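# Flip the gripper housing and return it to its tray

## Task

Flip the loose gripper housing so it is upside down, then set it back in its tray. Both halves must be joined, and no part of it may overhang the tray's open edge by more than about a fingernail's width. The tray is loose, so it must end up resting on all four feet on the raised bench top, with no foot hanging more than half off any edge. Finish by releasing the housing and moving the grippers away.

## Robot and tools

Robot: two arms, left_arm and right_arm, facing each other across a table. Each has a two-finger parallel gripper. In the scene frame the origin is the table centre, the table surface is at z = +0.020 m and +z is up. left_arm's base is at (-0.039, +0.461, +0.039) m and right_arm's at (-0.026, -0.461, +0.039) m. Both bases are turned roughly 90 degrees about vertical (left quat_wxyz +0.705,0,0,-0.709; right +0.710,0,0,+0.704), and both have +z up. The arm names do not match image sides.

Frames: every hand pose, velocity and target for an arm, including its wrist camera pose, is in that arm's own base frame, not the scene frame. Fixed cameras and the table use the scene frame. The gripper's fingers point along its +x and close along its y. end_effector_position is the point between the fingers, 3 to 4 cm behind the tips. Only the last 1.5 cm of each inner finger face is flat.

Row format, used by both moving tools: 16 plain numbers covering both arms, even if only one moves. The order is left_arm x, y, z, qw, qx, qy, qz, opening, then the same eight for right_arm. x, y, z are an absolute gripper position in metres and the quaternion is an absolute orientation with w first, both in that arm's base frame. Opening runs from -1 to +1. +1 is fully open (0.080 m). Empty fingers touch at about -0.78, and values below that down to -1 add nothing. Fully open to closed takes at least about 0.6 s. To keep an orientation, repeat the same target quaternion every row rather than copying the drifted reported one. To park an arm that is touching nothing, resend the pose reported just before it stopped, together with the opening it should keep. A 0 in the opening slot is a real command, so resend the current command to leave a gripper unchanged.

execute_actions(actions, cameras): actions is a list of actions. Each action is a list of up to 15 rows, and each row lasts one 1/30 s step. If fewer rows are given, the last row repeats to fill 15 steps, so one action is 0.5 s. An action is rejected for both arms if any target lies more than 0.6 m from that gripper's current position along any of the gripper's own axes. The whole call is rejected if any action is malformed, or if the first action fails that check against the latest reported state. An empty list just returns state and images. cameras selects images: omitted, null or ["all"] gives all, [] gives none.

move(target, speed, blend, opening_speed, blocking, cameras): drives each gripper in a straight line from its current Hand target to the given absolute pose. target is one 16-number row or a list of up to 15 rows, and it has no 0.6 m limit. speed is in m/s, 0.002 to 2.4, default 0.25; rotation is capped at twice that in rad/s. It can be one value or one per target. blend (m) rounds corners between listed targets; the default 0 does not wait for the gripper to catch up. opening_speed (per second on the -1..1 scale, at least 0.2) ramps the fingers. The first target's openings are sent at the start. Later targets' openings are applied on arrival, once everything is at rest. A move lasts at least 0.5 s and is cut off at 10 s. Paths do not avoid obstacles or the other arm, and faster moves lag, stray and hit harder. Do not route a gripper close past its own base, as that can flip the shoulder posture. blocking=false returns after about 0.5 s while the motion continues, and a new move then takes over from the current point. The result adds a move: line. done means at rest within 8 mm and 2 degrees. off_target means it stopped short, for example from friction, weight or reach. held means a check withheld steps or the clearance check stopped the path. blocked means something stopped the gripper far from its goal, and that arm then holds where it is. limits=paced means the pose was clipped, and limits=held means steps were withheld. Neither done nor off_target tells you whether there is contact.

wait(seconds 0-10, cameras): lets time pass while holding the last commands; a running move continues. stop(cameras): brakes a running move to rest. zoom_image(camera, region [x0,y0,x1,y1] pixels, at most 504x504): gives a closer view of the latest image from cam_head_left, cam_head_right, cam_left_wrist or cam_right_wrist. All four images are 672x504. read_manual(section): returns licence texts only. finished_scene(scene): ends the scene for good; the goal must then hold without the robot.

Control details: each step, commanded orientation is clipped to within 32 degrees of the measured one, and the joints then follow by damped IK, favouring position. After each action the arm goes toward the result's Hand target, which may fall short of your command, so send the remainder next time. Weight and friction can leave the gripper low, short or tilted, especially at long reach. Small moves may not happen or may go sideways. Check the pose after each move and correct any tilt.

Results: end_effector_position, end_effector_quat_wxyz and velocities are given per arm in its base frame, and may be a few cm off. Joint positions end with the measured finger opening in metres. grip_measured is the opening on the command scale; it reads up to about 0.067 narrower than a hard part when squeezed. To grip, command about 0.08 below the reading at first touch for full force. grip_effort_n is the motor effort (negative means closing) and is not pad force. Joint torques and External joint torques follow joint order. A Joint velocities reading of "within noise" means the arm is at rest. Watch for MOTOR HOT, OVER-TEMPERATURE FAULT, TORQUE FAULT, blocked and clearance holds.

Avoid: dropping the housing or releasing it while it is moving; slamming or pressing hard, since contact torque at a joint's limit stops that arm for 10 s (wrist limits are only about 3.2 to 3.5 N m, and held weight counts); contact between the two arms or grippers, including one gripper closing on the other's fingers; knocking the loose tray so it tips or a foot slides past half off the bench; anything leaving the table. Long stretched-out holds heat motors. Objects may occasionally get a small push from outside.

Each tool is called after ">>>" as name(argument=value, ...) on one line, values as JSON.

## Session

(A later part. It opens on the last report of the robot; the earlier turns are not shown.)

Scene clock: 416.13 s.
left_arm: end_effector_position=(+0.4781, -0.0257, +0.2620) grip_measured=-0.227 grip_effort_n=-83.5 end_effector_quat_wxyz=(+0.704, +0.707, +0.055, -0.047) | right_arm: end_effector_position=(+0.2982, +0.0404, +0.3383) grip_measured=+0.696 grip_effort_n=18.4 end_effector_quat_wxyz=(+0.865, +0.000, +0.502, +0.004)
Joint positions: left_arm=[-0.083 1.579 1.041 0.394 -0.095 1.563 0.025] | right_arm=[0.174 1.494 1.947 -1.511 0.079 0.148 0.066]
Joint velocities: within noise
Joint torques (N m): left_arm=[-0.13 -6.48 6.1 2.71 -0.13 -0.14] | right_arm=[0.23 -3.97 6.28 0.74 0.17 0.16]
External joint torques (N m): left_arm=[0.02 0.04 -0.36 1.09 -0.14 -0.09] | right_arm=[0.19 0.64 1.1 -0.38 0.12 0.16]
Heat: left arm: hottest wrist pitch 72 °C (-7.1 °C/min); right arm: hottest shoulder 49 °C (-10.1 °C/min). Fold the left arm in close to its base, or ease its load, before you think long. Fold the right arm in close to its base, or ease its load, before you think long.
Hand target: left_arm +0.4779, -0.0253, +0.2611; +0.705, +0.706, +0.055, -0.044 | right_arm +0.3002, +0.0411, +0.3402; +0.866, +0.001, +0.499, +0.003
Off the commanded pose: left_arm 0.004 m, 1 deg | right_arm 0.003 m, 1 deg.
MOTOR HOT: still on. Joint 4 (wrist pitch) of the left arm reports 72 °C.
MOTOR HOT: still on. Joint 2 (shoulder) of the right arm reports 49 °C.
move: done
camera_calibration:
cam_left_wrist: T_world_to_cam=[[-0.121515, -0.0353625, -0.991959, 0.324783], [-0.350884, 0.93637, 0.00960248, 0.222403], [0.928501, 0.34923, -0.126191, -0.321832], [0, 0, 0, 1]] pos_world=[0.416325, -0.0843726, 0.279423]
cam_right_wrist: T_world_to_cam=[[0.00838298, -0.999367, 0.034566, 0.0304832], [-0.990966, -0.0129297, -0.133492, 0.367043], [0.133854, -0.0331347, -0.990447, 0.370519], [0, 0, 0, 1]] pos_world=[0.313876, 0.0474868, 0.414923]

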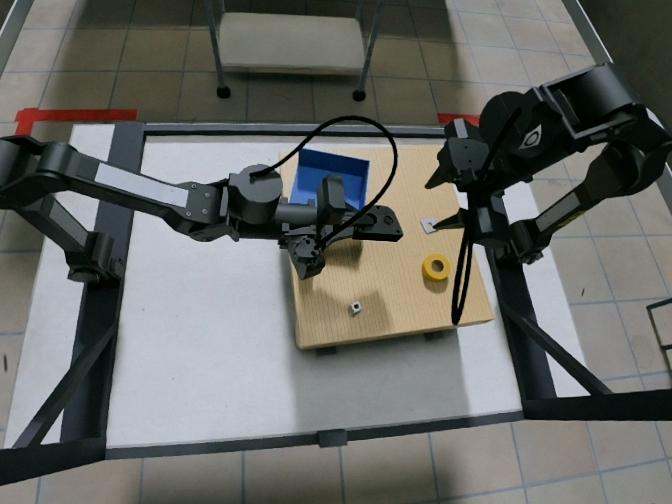

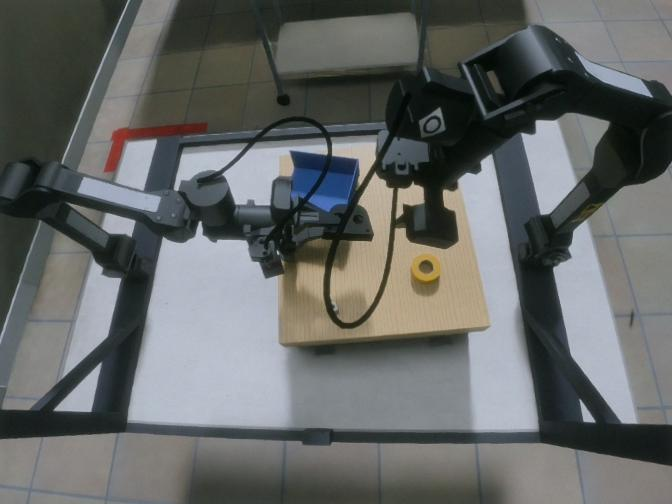

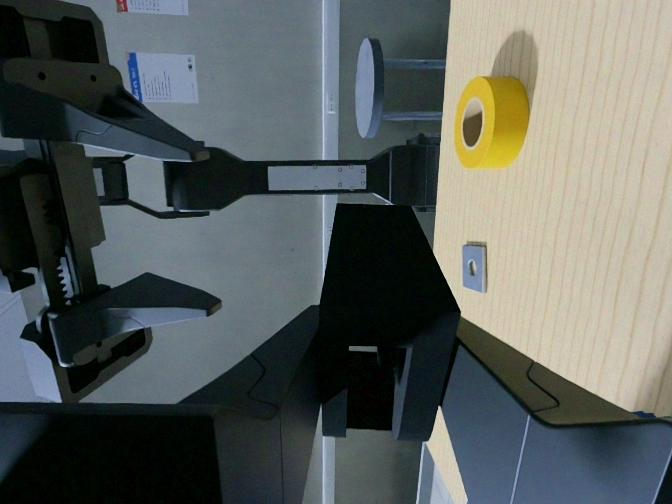

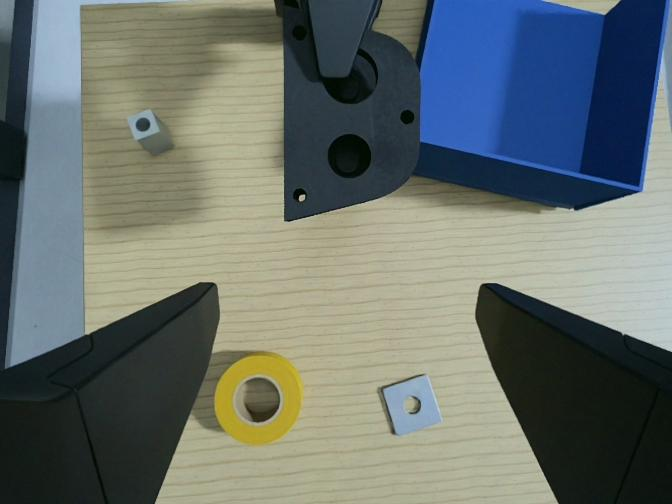

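>>> move(target=[[0.478,-0.03,0.261,0.7054,0.7054,0.0494,-0.0494,-0.36,0.365,0.036,0.345,0.829,0,0.559,0,0.7],[0.478,-0.03,0.261,0.7054,0.7054,0.0494,-0.0494,-0.36,0.377,0.036,0.311,0.809,0,0.588,0,0.7]], speed=[0.2,0.06], cameras=["cam_left_wrist","cam_right_wrist"])

Scene clock: 434.43 s.
left_arm: end_effector_position=(+0.4780, -0.0293, +0.2620) grip_measured=-0.227 grip_effort_n=-83.5 end_effector_quat_wxyz=(+0.704, +0.707, +0.050, -0.052) | right_arm: end_effector_position=(+0.3761, +0.0346, +0.3162) grip_measured=+0.696 grip_effort_n=18.4 end_effector_quat_wxyz=(+0.842, +0.002, +0.540, -0.001)
Joint positions: left_arm=[-0.088 1.579 1.041 0.394 -0.086 1.563 0.025] | right_arm=[0.11 1.835 2.262 -1.569 0.045 0.104 0.066]
Joint velocities: within noise
Joint torques (N m): left_arm=[-0.24 -6.33 6.25 2.69 0.17 -0.14] | right_arm=[-0.28 -6.43 4.17 0.26 -0.2 -0.1]
External joint torques (N m): left_arm=[-0.2 0.23 -0.21 1.07 0.17 -0.09] | right_arm=[-0.39 0.64 -0.97 -0.75 -0.22 -0.1]
Heat: left arm: hottest wrist pitch 76 °C (-1.0 °C/min); right arm: hottest shoulder 47 °C (-8.1 °C/min). Fold the left arm in close to its base, or ease its load, before you think long.
Hand target: left_arm +0.4780, -0.0310, +0.2610; +0.705, +0.706, +0.047, -0.052 | right_arm +0.3766, +0.0343, +0.3101; +0.836, +0.002, +0.549, +0.001
Off the commanded pose: left_arm 0.001 m, 0 deg | right_arm 0.005 m, 7 deg.
MOTOR HOT: still on. Joint 4 (wrist pitch) of the left arm reports 76 °C.
MOTOR HOT: cleared for the motors of the right arm.
joint sent to its limit (right arm) — joint 4 (wrist pitch), lower limit. The joint targets are off in orientation, not in position.
move: off_target (right_arm)
camera_calibration:
cam_left_wrist: T_world_to_cam=[[-0.122039, -0.0349712, -0.991909, 0.324815], [-0.337975, 0.941118, 0.0084021, 0.219995], [0.933209, 0.336265, -0.126672, -0.322986], [0, 0, 0, 1]] pos_world=[0.415406, -0.0870729, 0.279425]
cam_right_wrist: T_world_to_cam=[[0.00204424, -0.999328, 0.0365857, 0.026629], [-0.998921, -0.00373816, -0.0462917, 0.416389], [0.0463974, -0.0364516, -0.998258, 0.373517], [0, 0, 0, 1]] pos_world=[0.398555, 0.0417829, 0.391167]
Images, in order (width x height): cam_left_wrist 672x504, cam_right_wrist 672x504.

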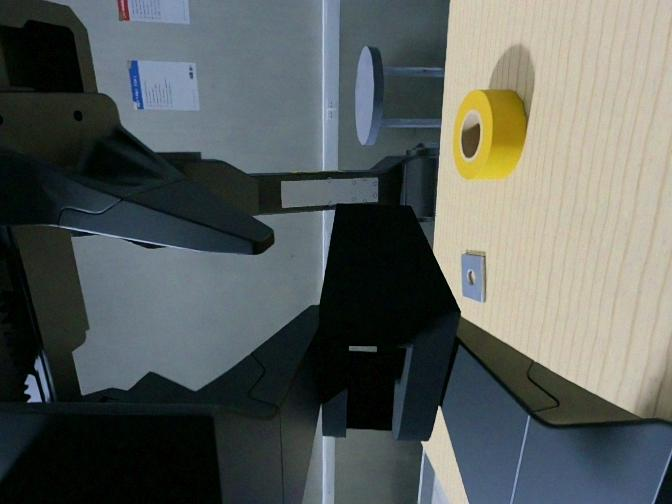

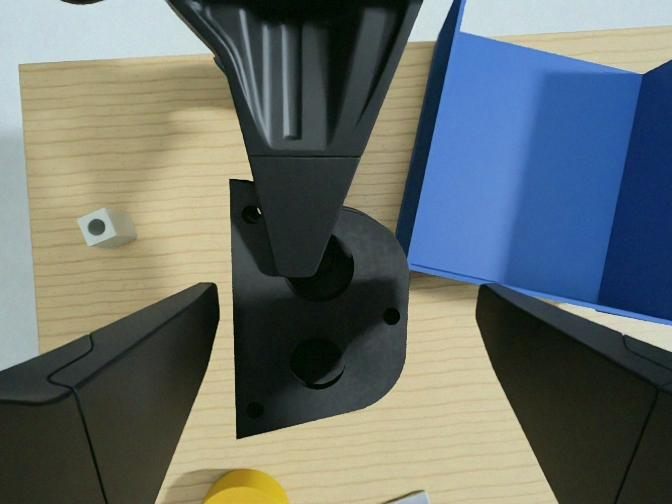

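>>> move(target=[[0.478,-0.031,0.261,0.7054,0.7054,0.0494,-0.0494,-0.36,0.38,0.0415,0.300,0.809,0,0.588,0,0.7],[0.478,-0.031,0.261,0.7054,0.7054,0.0494,-0.0494,-0.36,0.387,0.0415,0.2765,0.809,0,0.588,0,0.7]], speed=[0.08,0.05], cameras=["cam_left_wrist","cam_right_wrist"])

Scene clock: 467.23 s.
left_arm: end_effector_position=(+0.4778, -0.0299, +0.2620) grip_measured=-0.227 grip_effort_n=-83.5 end_effector_quat_wxyz=(+0.704, +0.706, +0.052, -0.049) | right_arm: end_effector_position=(+0.3851, +0.0405, +0.2816) grip_measured=+0.696 grip_effort_n=18.4 end_effector_quat_wxyz=(+0.813, -0.002, +0.583, +0.000)
Joint positions: left_arm=[-0.093 1.579 1.041 0.394 -0.096 1.56 0.025] | right_arm=[0.121 1.896 2.219 -1.569 0.041 0.11 0.066]
Joint velocities: within noise
Joint torques (N m): left_arm=[-0.25 -6.26 6.28 2.68 -0.14 -0.11] | right_arm=[0.12 -7.13 4.24 0.67 -0.2 0.15]
External joint torques (N m): left_arm=[-0.15 0.25 -0.14 1.07 -0.15 -0.06] | right_arm=[-0.03 0.57 -1.07 -0.2 -0.21 0.15]
Heat: left arm: hottest wrist pitch 79 °C (+6.1 °C/min); right arm: hottest shoulder 50 °C (+0.0 °C/min). Fold the left arm in close to its base, or ease its load, before you think long. Fold the right arm in close to its base, or ease its load, before you think long.
Hand target: left_arm +0.4780, -0.0301, +0.2610; +0.705, +0.705, +0.052, -0.047 | right_arm +0.3865, +0.0420, +0.2760; +0.808, +0.000, +0.589, +0.002
Off the commanded pose: left_arm 0.002 m, 0 deg | right_arm 0.006 m, 1 deg.
MOTOR HOT: joint 2 (shoulder) of the right arm reports 50 °C; the controller stops that arm at 95 °C. To cool a motor, set the load down, stop pushing, or move to a pose that needs little force.
MOTOR HOT: still on. Joint 4 (wrist pitch) of the left arm reports 79 °C.
move: done
camera_calibration:
cam_left_wrist: T_world_to_cam=[[-0.121654, -0.0372978, -0.991872, 0.324531], [-0.344121, 0.9389, 0.00690077, 0.223785], [0.931011, 0.342164, -0.127055, -0.321291], [0, 0, 0, 1]] pos_world=[0.415615, -0.088073, 0.279527]
cam_right_wrist: T_world_to_cam=[[0.0127509, -0.999062, 0.0413711, 0.0282165], [-0.99827, -0.0103439, 0.0578819, 0.394427], [-0.0573996, -0.0420376, -0.997466, 0.378747], [0, 0, 0, 1]] pos_world=[0.415125, 0.0481915, 0.35379]
Images, in order (width x height): cam_left_wrist 672x504, cam_right_wrist 672x504.

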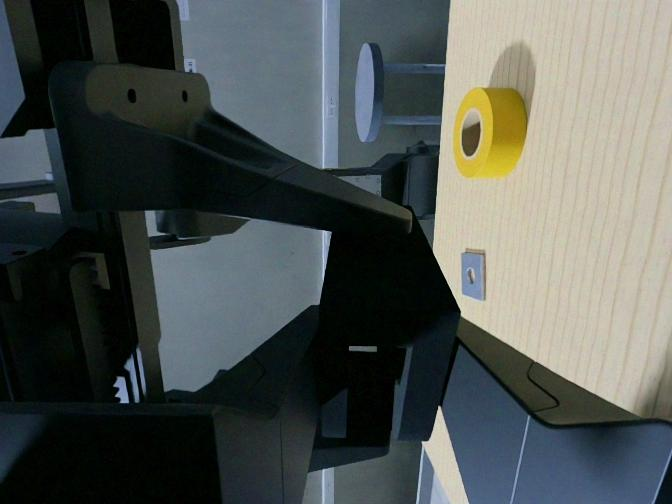

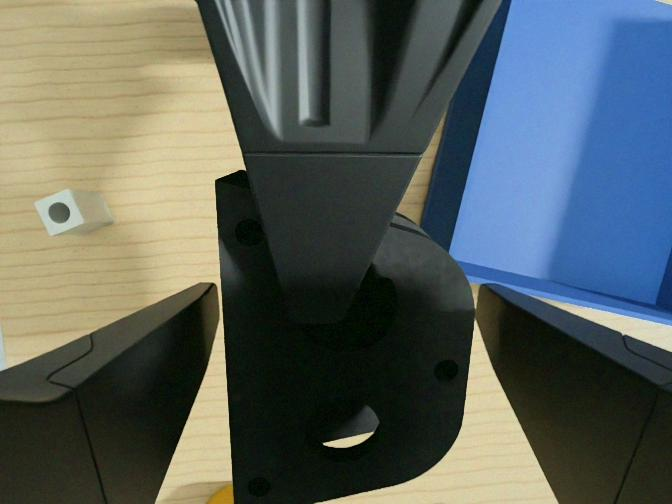

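>>> move(target=[[0.478,-0.031,0.261,0.7054,0.7054,0.0494,-0.0494,-0.36,0.387,0.0415,0.2765,0.809,0,0.588,0,0.29]], opening_speed=0.4, cameras=["cam_left_wrist","cam_right_wrist"])

Scene clock: 473.97 s.
left_arm: end_effector_position=(+0.4778, -0.0299, +0.2620) grip_measured=-0.227 grip_effort_n=-83.5 end_effector_quat_wxyz=(+0.704, +0.706, +0.052, -0.049) | right_arm: end_effector_position=(+0.3850, +0.0414, +0.2816) grip_measured=+0.355 grip_effort_n=-83.5 end_effector_quat_wxyz=(+0.813, +0.000, +0.583, +0.003)
Joint positions: left_arm=[-0.093 1.579 1.041 0.394 -0.096 1.56 0.025] | right_arm=[0.121 1.896 2.219 -1.569 0.034 0.111 0.051]
Joint velocities: within noise
Joint torques (N m): left_arm=[-0.18 -6.26 6.31 2.68 0.13 -0.09] | right_arm=[0.08 -6.96 4.59 0.65 -0.11 0.15]
External joint torques (N m): left_arm=[-0.15 0.28 -0.15 1.06 0.14 -0.04] | right_arm=[-0.06 0.74 -0.74 -0.23 -0.12 0.15]
Heat: left arm: hottest wrist pitch 80 °C (+8.0 °C/min); right arm: hottest shoulder 50 °C (+0.0 °C/min). Fold the left arm in close to its base, or ease its load, before you think long. Fold the right arm in close to its base, or ease its load, before you think long.
Hand target: left_arm +0.4780, -0.0310, +0.2610; +0.705, +0.705, +0.049, -0.049 | right_arm +0.3868, +0.0424, +0.2765; +0.809, +0.002, +0.588, +0.002
Off the commanded pose: left_arm 0.002 m, 0 deg | right_arm 0.005 m, 1 deg.
MOTOR HOT: still on. Joint 4 (wrist pitch) of the left arm reports 80 °C.
MOTOR HOT: still on. Joint 2 (shoulder) of the right arm reports 50 °C.
move: done
camera_calibration:
cam_left_wrist: T_world_to_cam=[[-0.121654, -0.0372978, -0.991872, 0.324531], [-0.344121, 0.9389, 0.00690077, 0.223785], [0.931011, 0.342164, -0.127055, -0.321291], [0, 0, 0, 1]] pos_world=[0.415615, -0.088073, 0.279527]
cam_right_wrist: T_world_to_cam=[[0.0132983, -0.999298, 0.0350214, 0.0307425], [-0.998229, -0.0112365, 0.0584254, 0.394265], [-0.0579909, -0.0357364, -0.997677, 0.378787], [0, 0, 0, 1]] pos_world=[0.415124, 0.0486875, 0.353795]
Images, in order (width x height): cam_left_wrist 672x504, cam_right_wrist 672x504.

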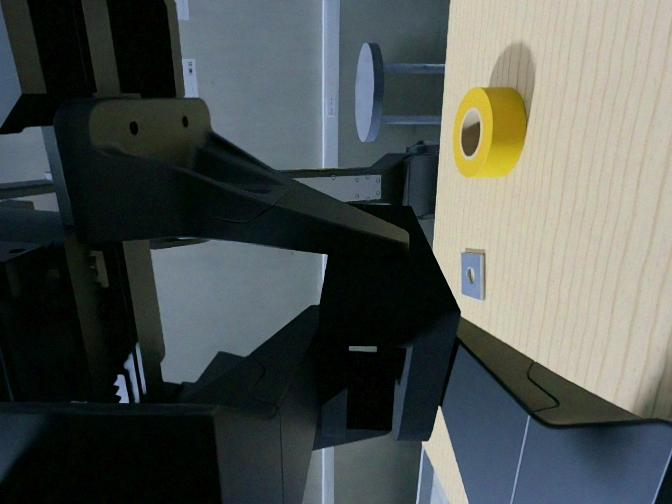

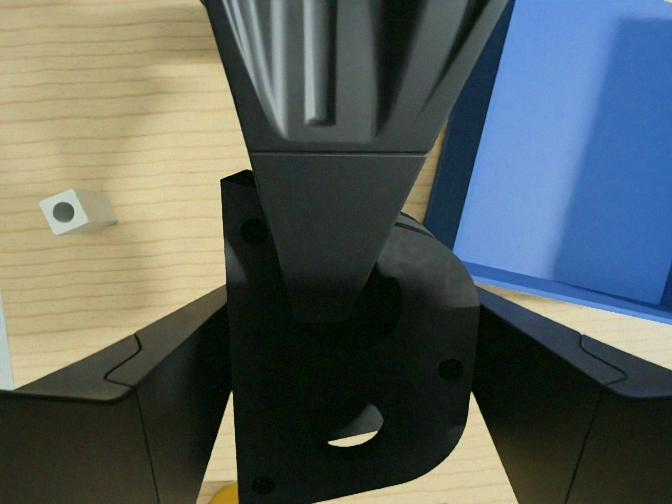

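Release left and retreat; then clear upward away.

>>> move(target=[[0.478,-0.031,0.261,0.7054,0.7054,0.0494,-0.0494,0.3,0.387,0.0415,0.2765,0.809,0,0.588,0,0.27],[0.42,-0.031,0.271,0.7054,0.7054,0.0494,-0.0494,0.3,0.387,0.0415,0.2765,0.809,0,0.588,0,0.27],[0.25,0.03,0.29,0.9455,0,0.3256,0,0.3,0.387,0.0415,0.29,0.809,0,0.588,0,0.27]], speed=[0.06,0.08,0.3], opening_speed=0.6)

>>> zoom_image(camera="cam_head_left", region=[240, 120, 460, 340])

>>> zoom_image(camera="cam_left_wrist", region=[180, 0, 520, 250])

Scene clock: 488.67 s.
left_arm: end_effector_position=(+0.2506, +0.0297, +0.2834) grip_measured=+0.297 grip_effort_n=11.9 end_effector_quat_wxyz=(+0.942, -0.005, +0.335, +0.000) | right_arm: end_effector_position=(+0.3872, +0.0408, +0.2865) grip_measured=+0.355 grip_effort_n=-83.5 end_effector_quat_wxyz=(+0.818, -0.001, +0.575, +0.001)
Joint positions: left_arm=[0.222 0.912 1.122 -0.907 0.175 0.132 0.048] | right_arm=[0.121 1.899 2.24 -1.569 0.041 0.111 0.051]
Joint velocities: within noise
Joint torques (N m): left_arm=[0.17 -1.92 8.48 1.18 0.28 -0.04] | right_arm=[0.08 -8.21 6.51 0.16 0.12 0.09]
External joint torques (N m): left_arm=[0.21 -0.4 2.6 -0.22 0.2 -0.04] | right_arm=[-0.07 -0.43 1.18 -0.74 0.1 0.09]
Heat: left arm: hottest wrist pitch 78 °C (+3.0 °C/min); right arm: hottest shoulder 51 °C (+3.0 °C/min). Fold the left arm in close to its base, or ease its load, before you think long. Fold the right arm in close to its base, or ease its load, before you think long.
Hand target: left_arm +0.2494, +0.0292, +0.2917; +0.945, -0.005, +0.326, -0.001 | right_arm +0.3869, +0.0405, +0.2902; +0.821, +0.000, +0.571, -0.001
Off the commanded pose: left_arm 0.007 m, 1 deg | right_arm 0.004 m, 2 deg.
MOTOR HOT: still on. Joint 4 (wrist pitch) of the left arm reports 78 °C.
MOTOR HOT: still on. Joint 2 (shoulder) of the right arm reports 51 °C.
joint sent to its limit (right arm) — joint 4 (wrist pitch), lower limit. The joint targets still meet the commanded pose.
move: done
camera_calibration:
cam_left_wrist: T_world_to_cam=[[0.0453452, -0.998601, 0.0271853, 0.0182054], [-0.855441, -0.0528698, -0.515194, 0.395077], [0.515911, 0.00010617, -0.856642, 0.193554], [0, 0, 0, 1]] pos_world=[0.237283, 0.039047, 0.368853]
cam_right_wrist: T_world_to_cam=[[0.0105813, -0.999189, 0.0388544, 0.029788], [-0.999175, -0.00904119, 0.0396023, 0.401776], [-0.0392189, -0.0392414, -0.99846, 0.376955], [0, 0, 0, 1]] pos_world=[0.415913, 0.0481886, 0.359305]

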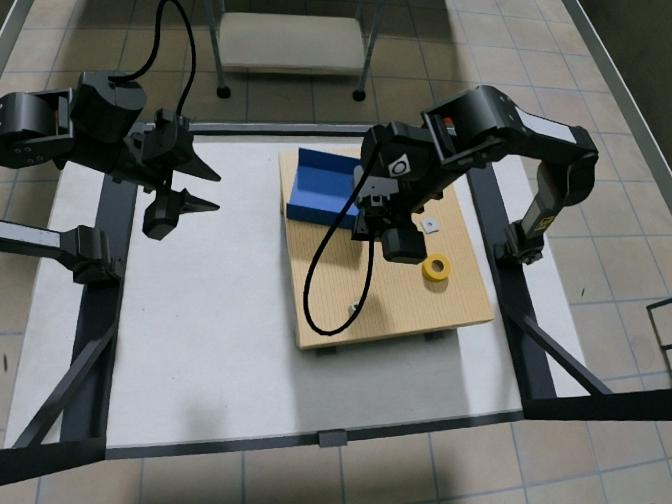

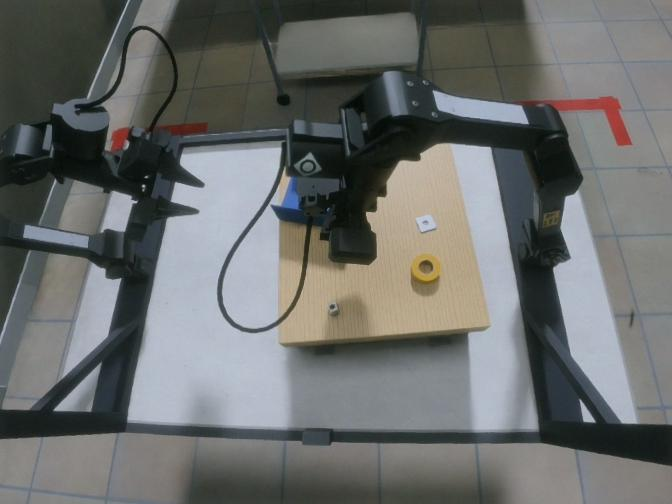

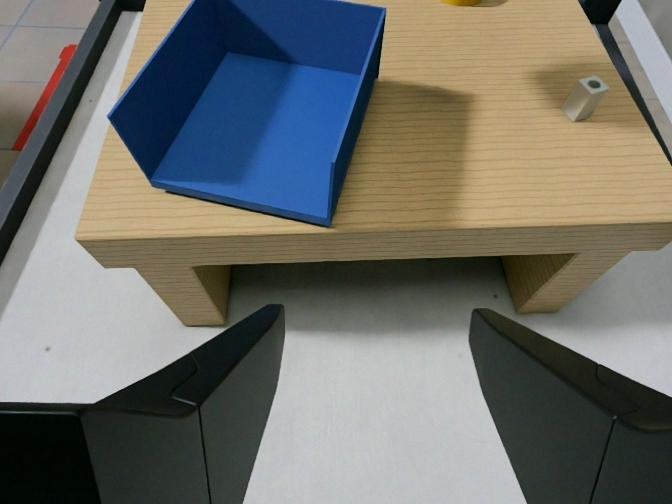

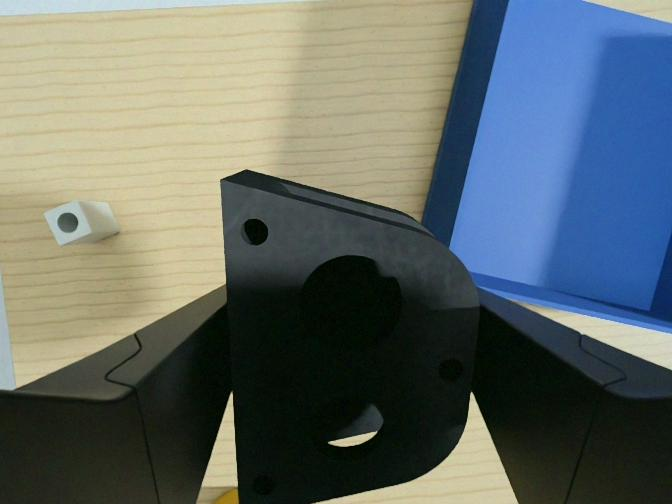

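Scaled by 2.291 from the camera's 672x504 image, which has a finer 960x720 frame.

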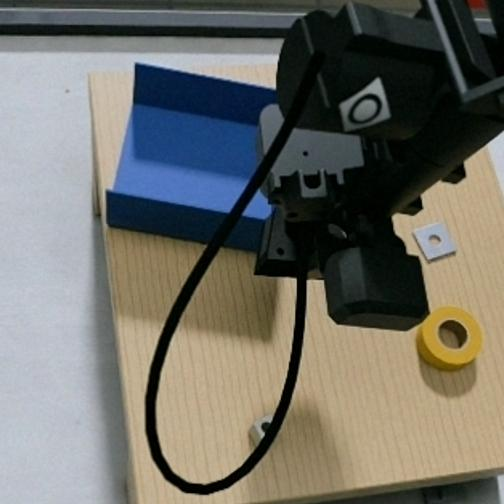

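Scaled by 1.482 from the camera's 672x504 image, which has a finer 960x720 frame.

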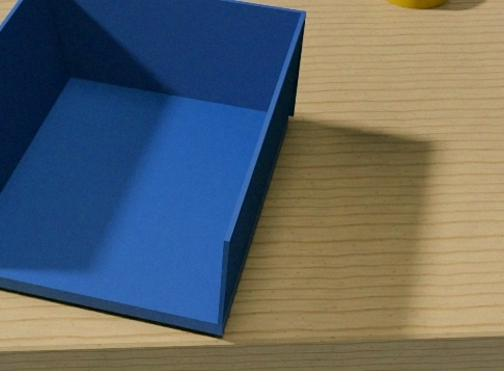

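>>> move(target=[[0.22,0.05,0.25,0.819,0,0.574,0,0.3,0.415,-0.02,0.285,0.82,0.025,0.57,-0.04,0.27],[0.22,0.05,0.25,0.819,0,0.574,0,0.3,0.442,-0.0676,0.272,0.8252,0.0536,0.5566,-0.0795,0.27]], speed=[0.15,0.12])

Scene clock: 514.77 s.
left_arm: end_effector_position=(+0.2180, +0.0478, +0.2465) grip_measured=+0.297 grip_effort_n=12.3 end_effector_quat_wxyz=(+0.816, -0.003, +0.578, -0.002) | right_arm: end_effector_position=(+0.4371, -0.0692, +0.2706) grip_measured=+0.355 grip_effort_n=-83.5 end_effector_quat_wxyz=(+0.834, +0.054, +0.542, -0.084)
Joint positions: left_arm=[0.283 1.196 1.378 -1.429 0.1 0.267 0.048] | right_arm=[-0.149 2.034 2.337 -1.456 0.022 0.045 0.051]
Joint velocities: within noise
Joint torques (N m): left_arm=[0.18 -2.2 7.73 0.52 -0.13 0.14] | right_arm=[0.22 -8.2 6.58 1 -0.21 -0.09]
External joint torques (N m): left_arm=[0.22 0.64 2.3 -0.3 -0.2 0.13] | right_arm=[0.14 0.69 1.06 -0.01 -0.22 -0.09]
Heat: left arm: hottest wrist pitch 70 °C (-8.0 °C/min); right arm: hottest shoulder 51 °C (+2.0 °C/min). Fold the left arm in close to its base, or ease its load, before you think long. Fold the right arm in close to its base, or ease its load, before you think long.
Hand target: left_arm +0.2190, +0.0497, +0.2508; +0.819, +0.001, +0.574, +0.001 | right_arm +0.4410, -0.0680, +0.2711; +0.837, +0.053, +0.538, -0.080
Off the commanded pose: left_arm 0.005 m, 1 deg | right_arm 0.005 m, 2 deg.
MOTOR HOT: still on. Joint 4 (wrist pitch) of the left arm reports 70 °C.
MOTOR HOT: still on. Joint 2 (shoulder) of the right arm reports 51 °C.
joint sent to its limit (right arm) — joint 3 (elbow), upper limit, where the elbow is as straight as it goes. The joint targets are off in orientation, not in position.
move: done
camera_calibration:
cam_left_wrist: T_world_to_cam=[[0.0435784, -0.99905, -0.00021601, 0.0460044], [-0.999036, -0.043579, 0.00534531, 0.251696], [-0.00534964, -0.0000171387, -0.999986, 0.32768], [0, 0, 0, 1]] pos_world=[0.251201, 0.056935, 0.326339]
cam_right_wrist: T_world_to_cam=[[-0.192774, -0.980407, 0.0405069, 0.00980429], [-0.980915, 0.191478, -0.0337812, 0.477031], [0.0253631, -0.046246, -0.998608, 0.330097], [0, 0, 0, 1]] pos_world=[0.461444, -0.066463, 0.345355]

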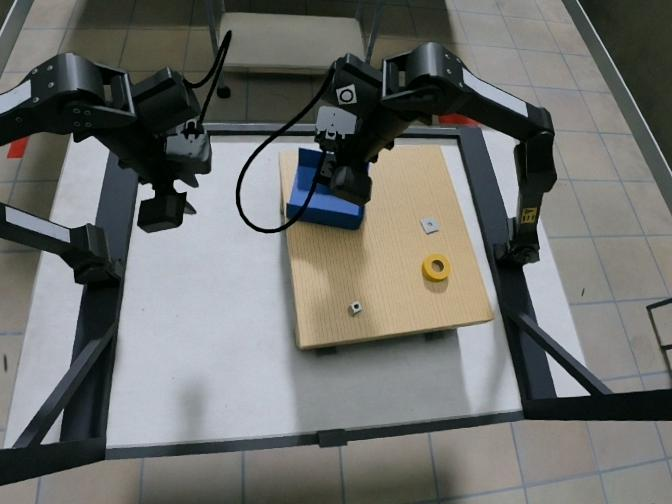

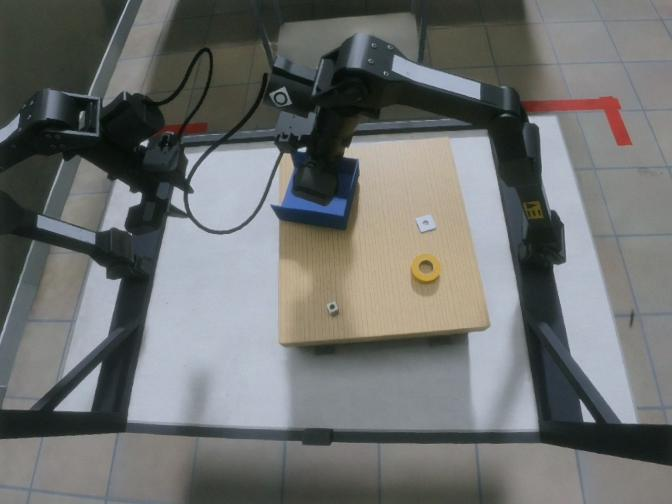

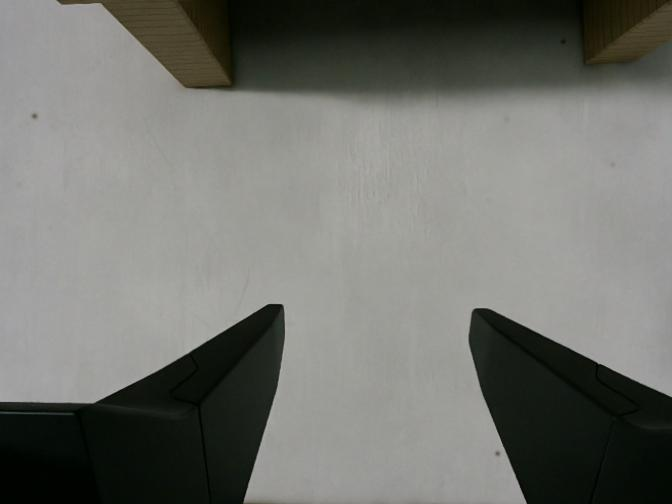

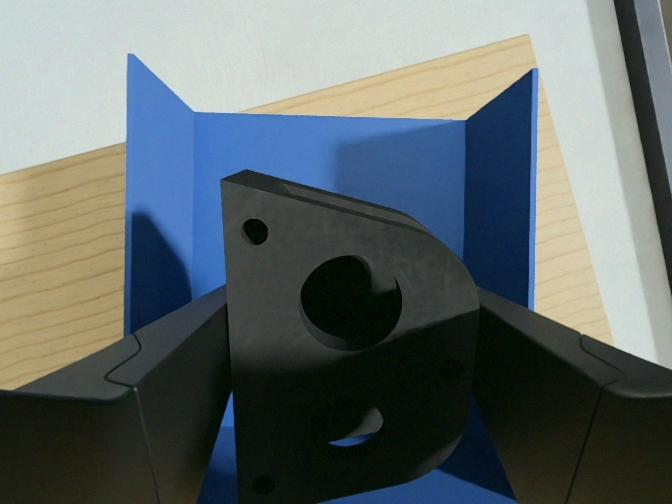

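>>> move(target=[[0.22,0.05,0.25,0.819,0,0.574,0,0.3,0.446,-0.066,0.242,0.805,0.0589,0.5848,-0.0811,0.27],[0.22,0.05,0.25,0.819,0,0.574,0,0.3,0.447,-0.066,0.213,0.7662,0.0639,0.6348,-0.0772,0.27]], speed=[0.08,0.04], cameras=["cam_right_wrist"])

Scene clock: 547.87 s.
left_arm: end_effector_position=(+0.2181, +0.0485, +0.2462) grip_measured=+0.297 grip_effort_n=11.9 end_effector_quat_wxyz=(+0.816, -0.003, +0.578, -0.002) | right_arm: end_effector_position=(+0.4439, -0.0672, +0.2140) grip_measured=+0.355 grip_effort_n=-83.5 end_effector_quat_wxyz=(+0.783, +0.060, +0.614, -0.079)
Joint positions: left_arm=[0.286 1.197 1.378 -1.429 0.1 0.268 0.048] | right_arm=[-0.145 2.158 2.337 -1.508 0.016 0.052 0.051]
Joint velocities: within noise
Joint torques (N m): left_arm=[0.15 -2.24 7.37 0.88 0 0.14] | right_arm=[0.18 -8.86 6.6 0.1 -0.22 0.13]
External joint torques (N m): left_arm=[0.2 0.53 1.98 0.06 -0.08 0.14] | right_arm=[0.1 0.89 1.03 -0.63 -0.23 0.13]
Heat: left arm: hottest wrist pitch 64 °C (-15.0 °C/min); right arm: hottest shoulder 53 °C (+2.0 °C/min). Fold the left arm in close to its base, or ease its load, before you think long. Fold the right arm in close to its base, or ease its load, before you think long.
Hand target: left_arm +0.2199, +0.0500, +0.2500; +0.819, +0.000, +0.574, +0.000 | right_arm +0.4460, -0.0659, +0.2123; +0.783, +0.063, +0.615, -0.077
Off the commanded pose: left_arm 0.004 m, 1 deg | right_arm 0.003 m, 3 deg.
MOTOR HOT: still on. Joint 4 (wrist pitch) of the left arm reports 64 °C.
MOTOR HOT: still on. Joint 2 (shoulder) of the right arm reports 53 °C.
joint sent to its limit (right arm) — joint 3 (elbow), upper limit, where the elbow is as straight as it goes. The joint targets are off in orientation, not in position.
move: off_target (right_arm)
camera_calibration:
cam_right_wrist: T_world_to_cam=[[-0.185042, -0.981904, 0.0402986, 0.0118645], [-0.971646, 0.188942, 0.142145, 0.439482], [-0.147187, -0.0128532, -0.989025, 0.350217], [0, 0, 0, 1]] pos_world=[0.480764, -0.0668855, 0.283426]
Images, in order (width x height): cam_right_wrist 672x504.

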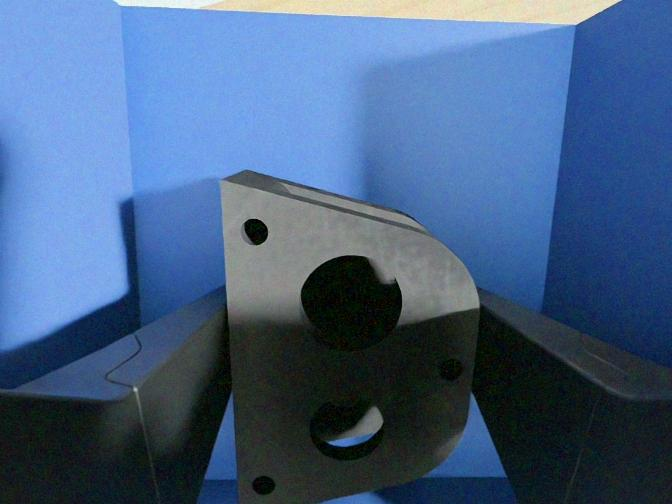

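>>> move(target=[[0.28,0.03,0.22,0.9763,0,0.2164,0,0.3,0.440,-0.065,0.209,0.7662,0.0639,0.6348,-0.0772,0.27]], speed=[0.03], cameras=["cam_right_wrist","cam_left_wrist"])

>>> zoom_image(camera="cam_left_wrist", region=[120, 0, 480, 260])

Scene clock: 582.63 s.
left_arm: end_effector_position=(+0.2666, +0.0368, +0.2259) grip_measured=+0.297 grip_effort_n=11.9 end_effector_quat_wxyz=(+0.950, -0.001, +0.311, +0.003) | right_arm: end_effector_position=(+0.4388, -0.0664, +0.2114) grip_measured=+0.355 grip_effort_n=-83.5 end_effector_quat_wxyz=(+0.774, +0.060, +0.625, -0.079)
Joint positions: left_arm=[0.243 0.864 0.829 -0.611 0.19 0.142 0.048] | right_arm=[-0.145 2.162 2.337 -1.534 0.016 0.052 0.051]
Joint velocities: within noise
Joint torques (N m): left_arm=[-0.2 -2.35 5.83 2.4 0.28 -0.04] | right_arm=[0.2 -8.81 6.56 0.07 -0.2 0.15]
External joint torques (N m): left_arm=[-0.19 -0.52 -0.64 0.93 0.2 -0.05] | right_arm=[0.06 0.89 1.04 -0.64 -0.21 0.15]
Heat: left arm: hottest wrist pitch 65 °C (-3.0 °C/min); right arm: hottest shoulder 56 °C (+4.0 °C/min). Fold the left arm in close to its base, or ease its load, before you think long. Fold the right arm in close to its base, or ease its load, before you think long.
Hand target: left_arm +0.2664, +0.0353, +0.2258; +0.952, -0.001, +0.307, +0.000 | right_arm +0.4409, -0.0651, +0.2095; +0.773, +0.063, +0.626, -0.077
Off the commanded pose: left_arm 0.016 m, 11 deg | right_arm 0.003 m, 2 deg.
MOTOR HOT: still on. Joint 4 (wrist pitch) of the left arm reports 65 °C.
MOTOR HOT: still on. Joint 2 (shoulder) of the right arm reports 56 °C.
joint sent to its limit (right arm) — joint 3 (elbow), upper limit, where the elbow is as straight as it goes.
move: off_target (left_arm; path cut at 10 s)
camera_calibration:
cam_left_wrist: T_world_to_cam=[[0.0470493, -0.998718, 0.0186568, 0.0276779], [-0.827638, -0.0494338, -0.559081, 0.381824], [0.559287, 0.0108633, -0.828903, 0.117797], [0, 0, 0, 1]] pos_world=[0.248828, 0.0452377, 0.310596]
cam_right_wrist: T_world_to_cam=[[-0.183823, -0.982081, 0.0415405, 0.0109916], [-0.967131, 0.188255, 0.170934, 0.426668], [-0.175691, -0.00875339, -0.984406, 0.358683], [0, 0, 0, 1]] pos_world=[0.477681, -0.066388, 0.279701]
Images, in order (width x height): cam_left_wrist 672x504, cam_right_wrist 672x504.

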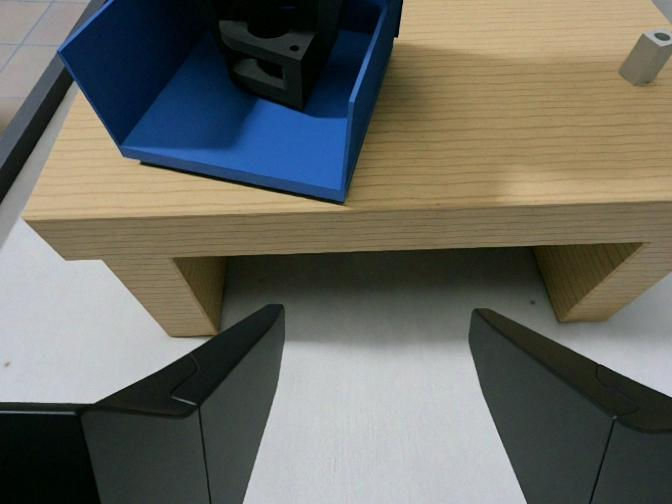

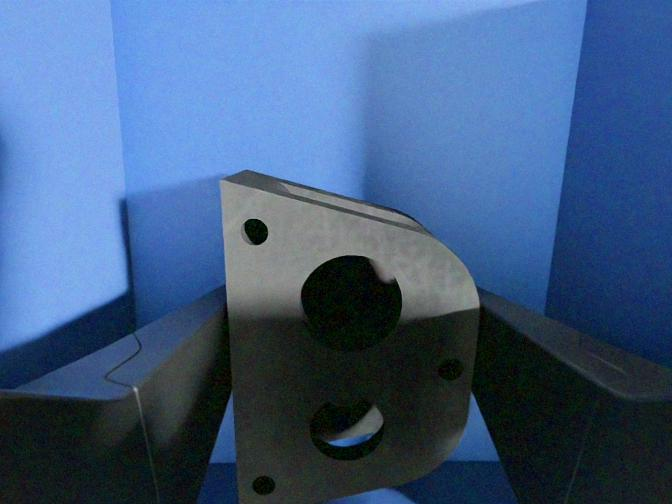

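Scaled by 1.400 from the camera's 672x504 image, which has a finer 960x720 frame.

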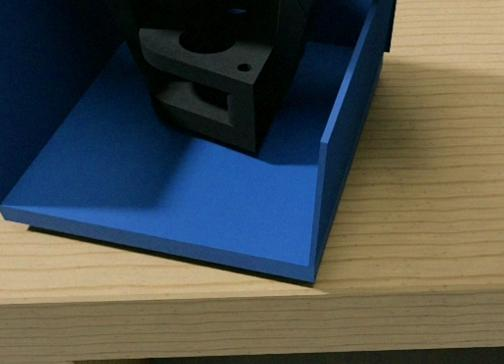

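>>> move(target=[[0.2665,0.0368,0.2259,0.95,-0.001,0.311,0.003,0.3,0.440,-0.066,0.204,0.7662,0.0639,0.6348,-0.0772,0.27]], speed=[0.03], cameras=[])

>>> move(target=[[0.2665,0.0368,0.2259,0.95,-0.001,0.311,0.003,0.3,0.440,-0.066,0.2005,0.7662,0.0639,0.6348,-0.0772,0.27]], speed=[0.03], cameras=["cam_left_wrist","cam_right_wrist"])

>>> zoom_image(camera="cam_left_wrist", region=[120, 0, 420, 220])

Scene clock: 592.33 s.
left_arm: end_effector_position=(+0.2666, +0.0368, +0.2259) grip_measured=+0.297 grip_effort_n=12.3 end_effector_quat_wxyz=(+0.950, -0.001, +0.311, +0.003) | right_arm: end_effector_position=(+0.4380, -0.0661, +0.2099) grip_measured=+0.355 grip_effort_n=-83.5 end_effector_quat_wxyz=(+0.771, +0.061, +0.629, -0.078)
Joint positions: left_arm=[0.243 0.864 0.829 -0.611 0.19 0.142 0.048] | right_arm=[-0.145 2.166 2.34 -1.542 0.015 0.052 0.051]
Joint velocities: within noise
Joint torques (N m): left_arm=[0 -1.5 6.87 1.55 0.09 0.01] | right_arm=[0 -8.13 6.14 -0.01 -0.2 0.1]
External joint torques (N m): left_arm=[0.03 0.26 0.51 0.11 0.01 0] | right_arm=[-0.14 1.66 0.6 -0.69 -0.2 0.1]
Heat: left arm: hottest wrist pitch 66 °C (+0.0 °C/min); right arm: hottest shoulder 55 °C (+2.0 °C/min). Fold the left arm in close to its base, or ease its load, before you think long. Fold the right arm in close to its base, or ease its load, before you think long.
Hand target: left_arm +0.2665, +0.0368, +0.2260; +0.950, -0.001, +0.311, +0.003 | right_arm +0.4399, -0.0658, +0.2044; +0.767, +0.064, +0.634, -0.077
Off the commanded pose: left_arm 0.000 m, 0 deg | right_arm 0.006 m, 1 deg.
MOTOR HOT: still on. Joint 4 (wrist pitch) of the left arm reports 66 °C.
MOTOR HOT: still on. Joint 2 (shoulder) of the right arm reports 55 °C.
joint sent to its limit (right arm) — joint 3 (elbow), upper limit, where the elbow is as straight as it goes. The joint targets still meet the commanded pose.
move: done
No camera images: "cameras" was empty.

Scene clock: 593.43 s.
left_arm: end_effector_position=(+0.2666, +0.0368, +0.2259) grip_measured=+0.297 grip_effort_n=12.3 end_effector_quat_wxyz=(+0.950, -0.001, +0.311, +0.003) | right_arm: end_effector_position=(+0.4390, -0.0660, +0.2093) grip_measured=+0.355 grip_effort_n=-83.5 end_effector_quat_wxyz=(+0.772, +0.061, +0.627, -0.077)
Joint positions: left_arm=[0.243 0.864 0.829 -0.611 0.19 0.142 0.048] | right_arm=[-0.145 2.166 2.337 -1.535 0.013 0.052 0.051]
Joint velocities: within noise
Joint torques (N m): left_arm=[0 -1.47 6.85 1.56 0.09 0.01] | right_arm=[0 -9 3.82 0.78 -0.16 0.1]
External joint torques (N m): left_arm=[0.02 0.3 0.43 0.1 0.01 0.01] | right_arm=[-0.13 0.76 -1.7 0.11 -0.17 0.1]
Heat: left arm: hottest wrist pitch 66 °C (+0.0 °C/min); right arm: hottest shoulder 55 °C (+2.0 °C/min). Fold the left arm in close to its base, or ease its load, before you think long. Fold the right arm in close to its base, or ease its load, before you think long.
Hand target: left_arm +0.2665, +0.0368, +0.2259; +0.950, -0.001, +0.311, +0.003 | right_arm +0.4400, -0.0658, +0.2010; +0.767, +0.064, +0.634, -0.077
Off the commanded pose: left_arm 0.000 m, 0 deg | right_arm 0.009 m, 1 deg.
MOTOR HOT: still on. Joint 4 (wrist pitch) of the left arm reports 66 °C.
MOTOR HOT: still on. Joint 2 (shoulder) of the right arm reports 55 °C.
move: off_target (right_arm)
camera_calibration:
cam_left_wrist: T_world_to_cam=[[0.0470493, -0.998718, 0.0186568, 0.0276779], [-0.827638, -0.0494338, -0.559081, 0.381824], [0.559287, 0.0108633, -0.828903, 0.117797], [0, 0, 0, 1]] pos_world=[0.248828, 0.0452377, 0.310596]
cam_right_wrist: T_world_to_cam=[[-0.182976, -0.982353, 0.0387582, 0.0117373], [-0.966278, 0.186967, 0.177061, 0.425397], [-0.181183, -0.00505334, -0.983436, 0.359225], [0, 0, 0, 1]] pos_world=[0.478284, -0.0661897, 0.277499]
Images, in order (width x height): cam_left_wrist 672x504, cam_right_wrist 672x504.

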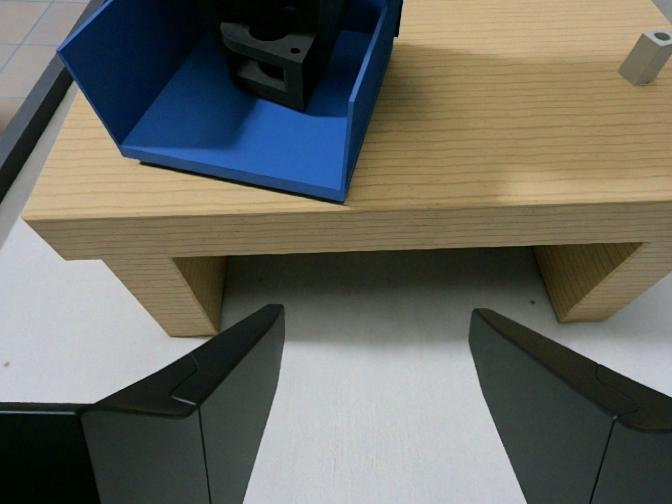

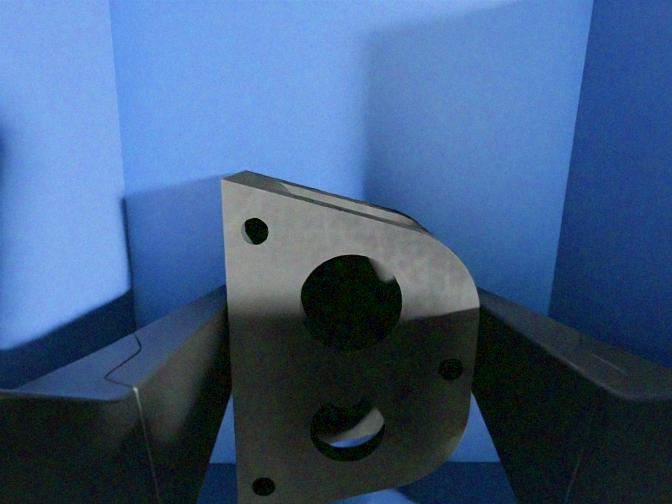

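Scaled by 1.680 from the camera's 672x504 image, which has a finer 960x720 frame.

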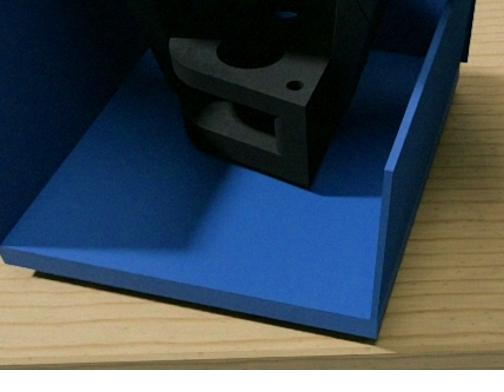

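>>> move(target=[[0.2665,0.0368,0.2259,0.95,-0.001,0.311,0.003,0.3,0.440,-0.066,0.197,0.7662,0.0639,0.6348,-0.0772,0.27]], speed=[0.03], cameras=[])

>>> move(target=[[0.2665,0.0368,0.2259,0.95,-0.001,0.311,0.003,0.3,0.440,-0.066,0.1945,0.7662,0.0639,0.6348,-0.0772,0.27]], speed=[0.03], cameras=["cam_left_wrist"])

>>> zoom_image(camera="cam_left_wrist", region=[120, 0, 420, 220])

Scene clock: 603.73 s.
left_arm: end_effector_position=(+0.2666, +0.0368, +0.2259) grip_measured=+0.297 grip_effort_n=11.9 end_effector_quat_wxyz=(+0.950, -0.001, +0.311, +0.003) | right_arm: end_effector_position=(+0.4396, -0.0661, +0.2053) grip_measured=+0.355 grip_effort_n=-83.5 end_effector_quat_wxyz=(+0.772, +0.061, +0.628, -0.077)
Joint positions: left_arm=[0.243 0.864 0.829 -0.611 0.19 0.142 0.048] | right_arm=[-0.145 2.162 2.313 -1.517 0.013 0.052 0.051]
Joint velocities: within noise
Joint torques (N m): left_arm=[-0.03 -1.48 6.86 1.55 0.09 0.02] | right_arm=[-0.01 -9.28 3.28 0.81 -0.11 0.1]
External joint torques (N m): left_arm=[0 0.3 0.48 0.11 0.01 0.02] | right_arm=[-0.22 0.53 -2.33 0.11 -0.1 0.1]
Heat: left arm: hottest wrist pitch 65 °C (+1.0 °C/min); right arm: hottest shoulder 55 °C (+2.0 °C/min). Fold the left arm in close to its base, or ease its load, before you think long. Fold the right arm in close to its base, or ease its load, before you think long.
Hand target: left_arm +0.2665, +0.0368, +0.2259; +0.950, -0.001, +0.311, +0.003 | right_arm +0.4396, -0.0659, +0.1964; +0.765, +0.064, +0.636, -0.077
Off the commanded pose: left_arm 0.000 m, 0 deg | right_arm 0.008 m, 1 deg.
MOTOR HOT: still on. Joint 4 (wrist pitch) of the left arm reports 65 °C.
MOTOR HOT: still on. Joint 2 (shoulder) of the right arm reports 55 °C.
move: done
No camera images: "cameras" was empty.

Scene clock: 604.73 s.
left_arm: end_effector_position=(+0.2666, +0.0368, +0.2259) grip_measured=+0.297 grip_effort_n=11.9 end_effector_quat_wxyz=(+0.950, -0.001, +0.311, +0.003) | right_arm: end_effector_position=(+0.4397, -0.0659, +0.2054) grip_measured=+0.355 grip_effort_n=-83.5 end_effector_quat_wxyz=(+0.774, +0.062, +0.625, -0.077)
Joint positions: left_arm=[0.243 0.864 0.829 -0.611 0.19 0.142 0.048] | right_arm=[-0.145 2.151 2.294 -1.502 0.011 0.052 0.051]
Joint velocities: within noise
Joint torques (N m): left_arm=[0 -1.52 6.8 1.57 0.11 0.02] | right_arm=[0.01 -8.96 3.15 0.81 -0.11 0.11]
External joint torques (N m): left_arm=[0.03 0.22 0.44 0.12 0.03 0.01] | right_arm=[-0.16 0.69 -2.42 0.11 -0.1 0.11]
Heat: left arm: hottest wrist pitch 65 °C (+1.0 °C/min); right arm: hottest shoulder 55 °C (+2.0 °C/min). Fold the left arm in close to its base, or ease its load, before you think long. Fold the right arm in close to its base, or ease its load, before you think long.
Hand target: left_arm +0.2665, +0.0368, +0.2259; +0.950, -0.001, +0.311, +0.003 | right_arm +0.4397, -0.0657, +0.1951; +0.766, +0.064, +0.634, -0.077
Off the commanded pose: left_arm 0.000 m, 0 deg | right_arm 0.011 m, 1 deg.
MOTOR HOT: still on. Joint 4 (wrist pitch) of the left arm reports 65 °C.
MOTOR HOT: still on. Joint 2 (shoulder) of the right arm reports 55 °C.
move: off_target (right_arm)
camera_calibration:
cam_left_wrist: T_world_to_cam=[[0.0470493, -0.998718, 0.0186568, 0.0276779], [-0.827638, -0.0494338, -0.559081, 0.381824], [0.559287, 0.0108633, -0.828903, 0.117797], [0, 0, 0, 1]] pos_world=[0.248828, 0.0452377, 0.310596]
Images, in order (width x height): cam_left_wrist 672x504.

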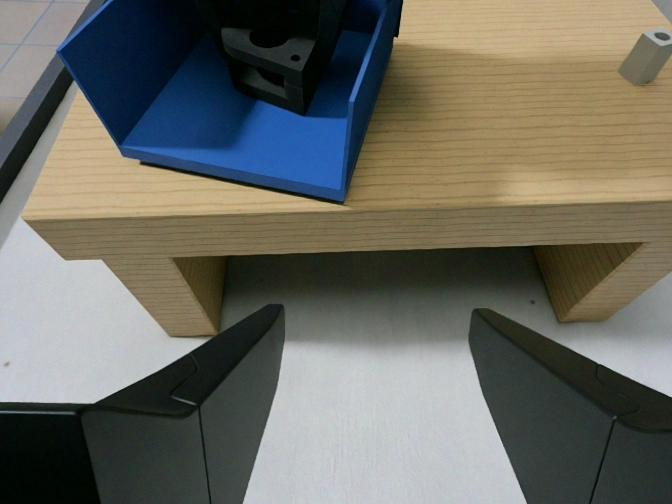

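Scaled by 1.680 from the camera's 672x504 image, which has a finer 960x720 frame.

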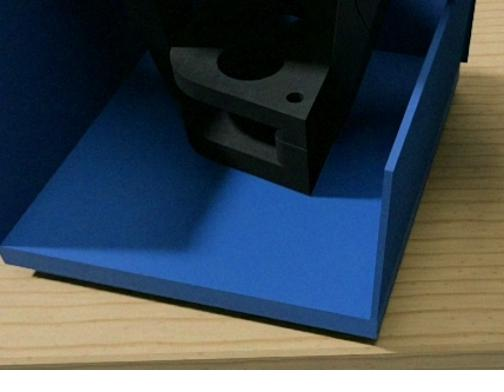

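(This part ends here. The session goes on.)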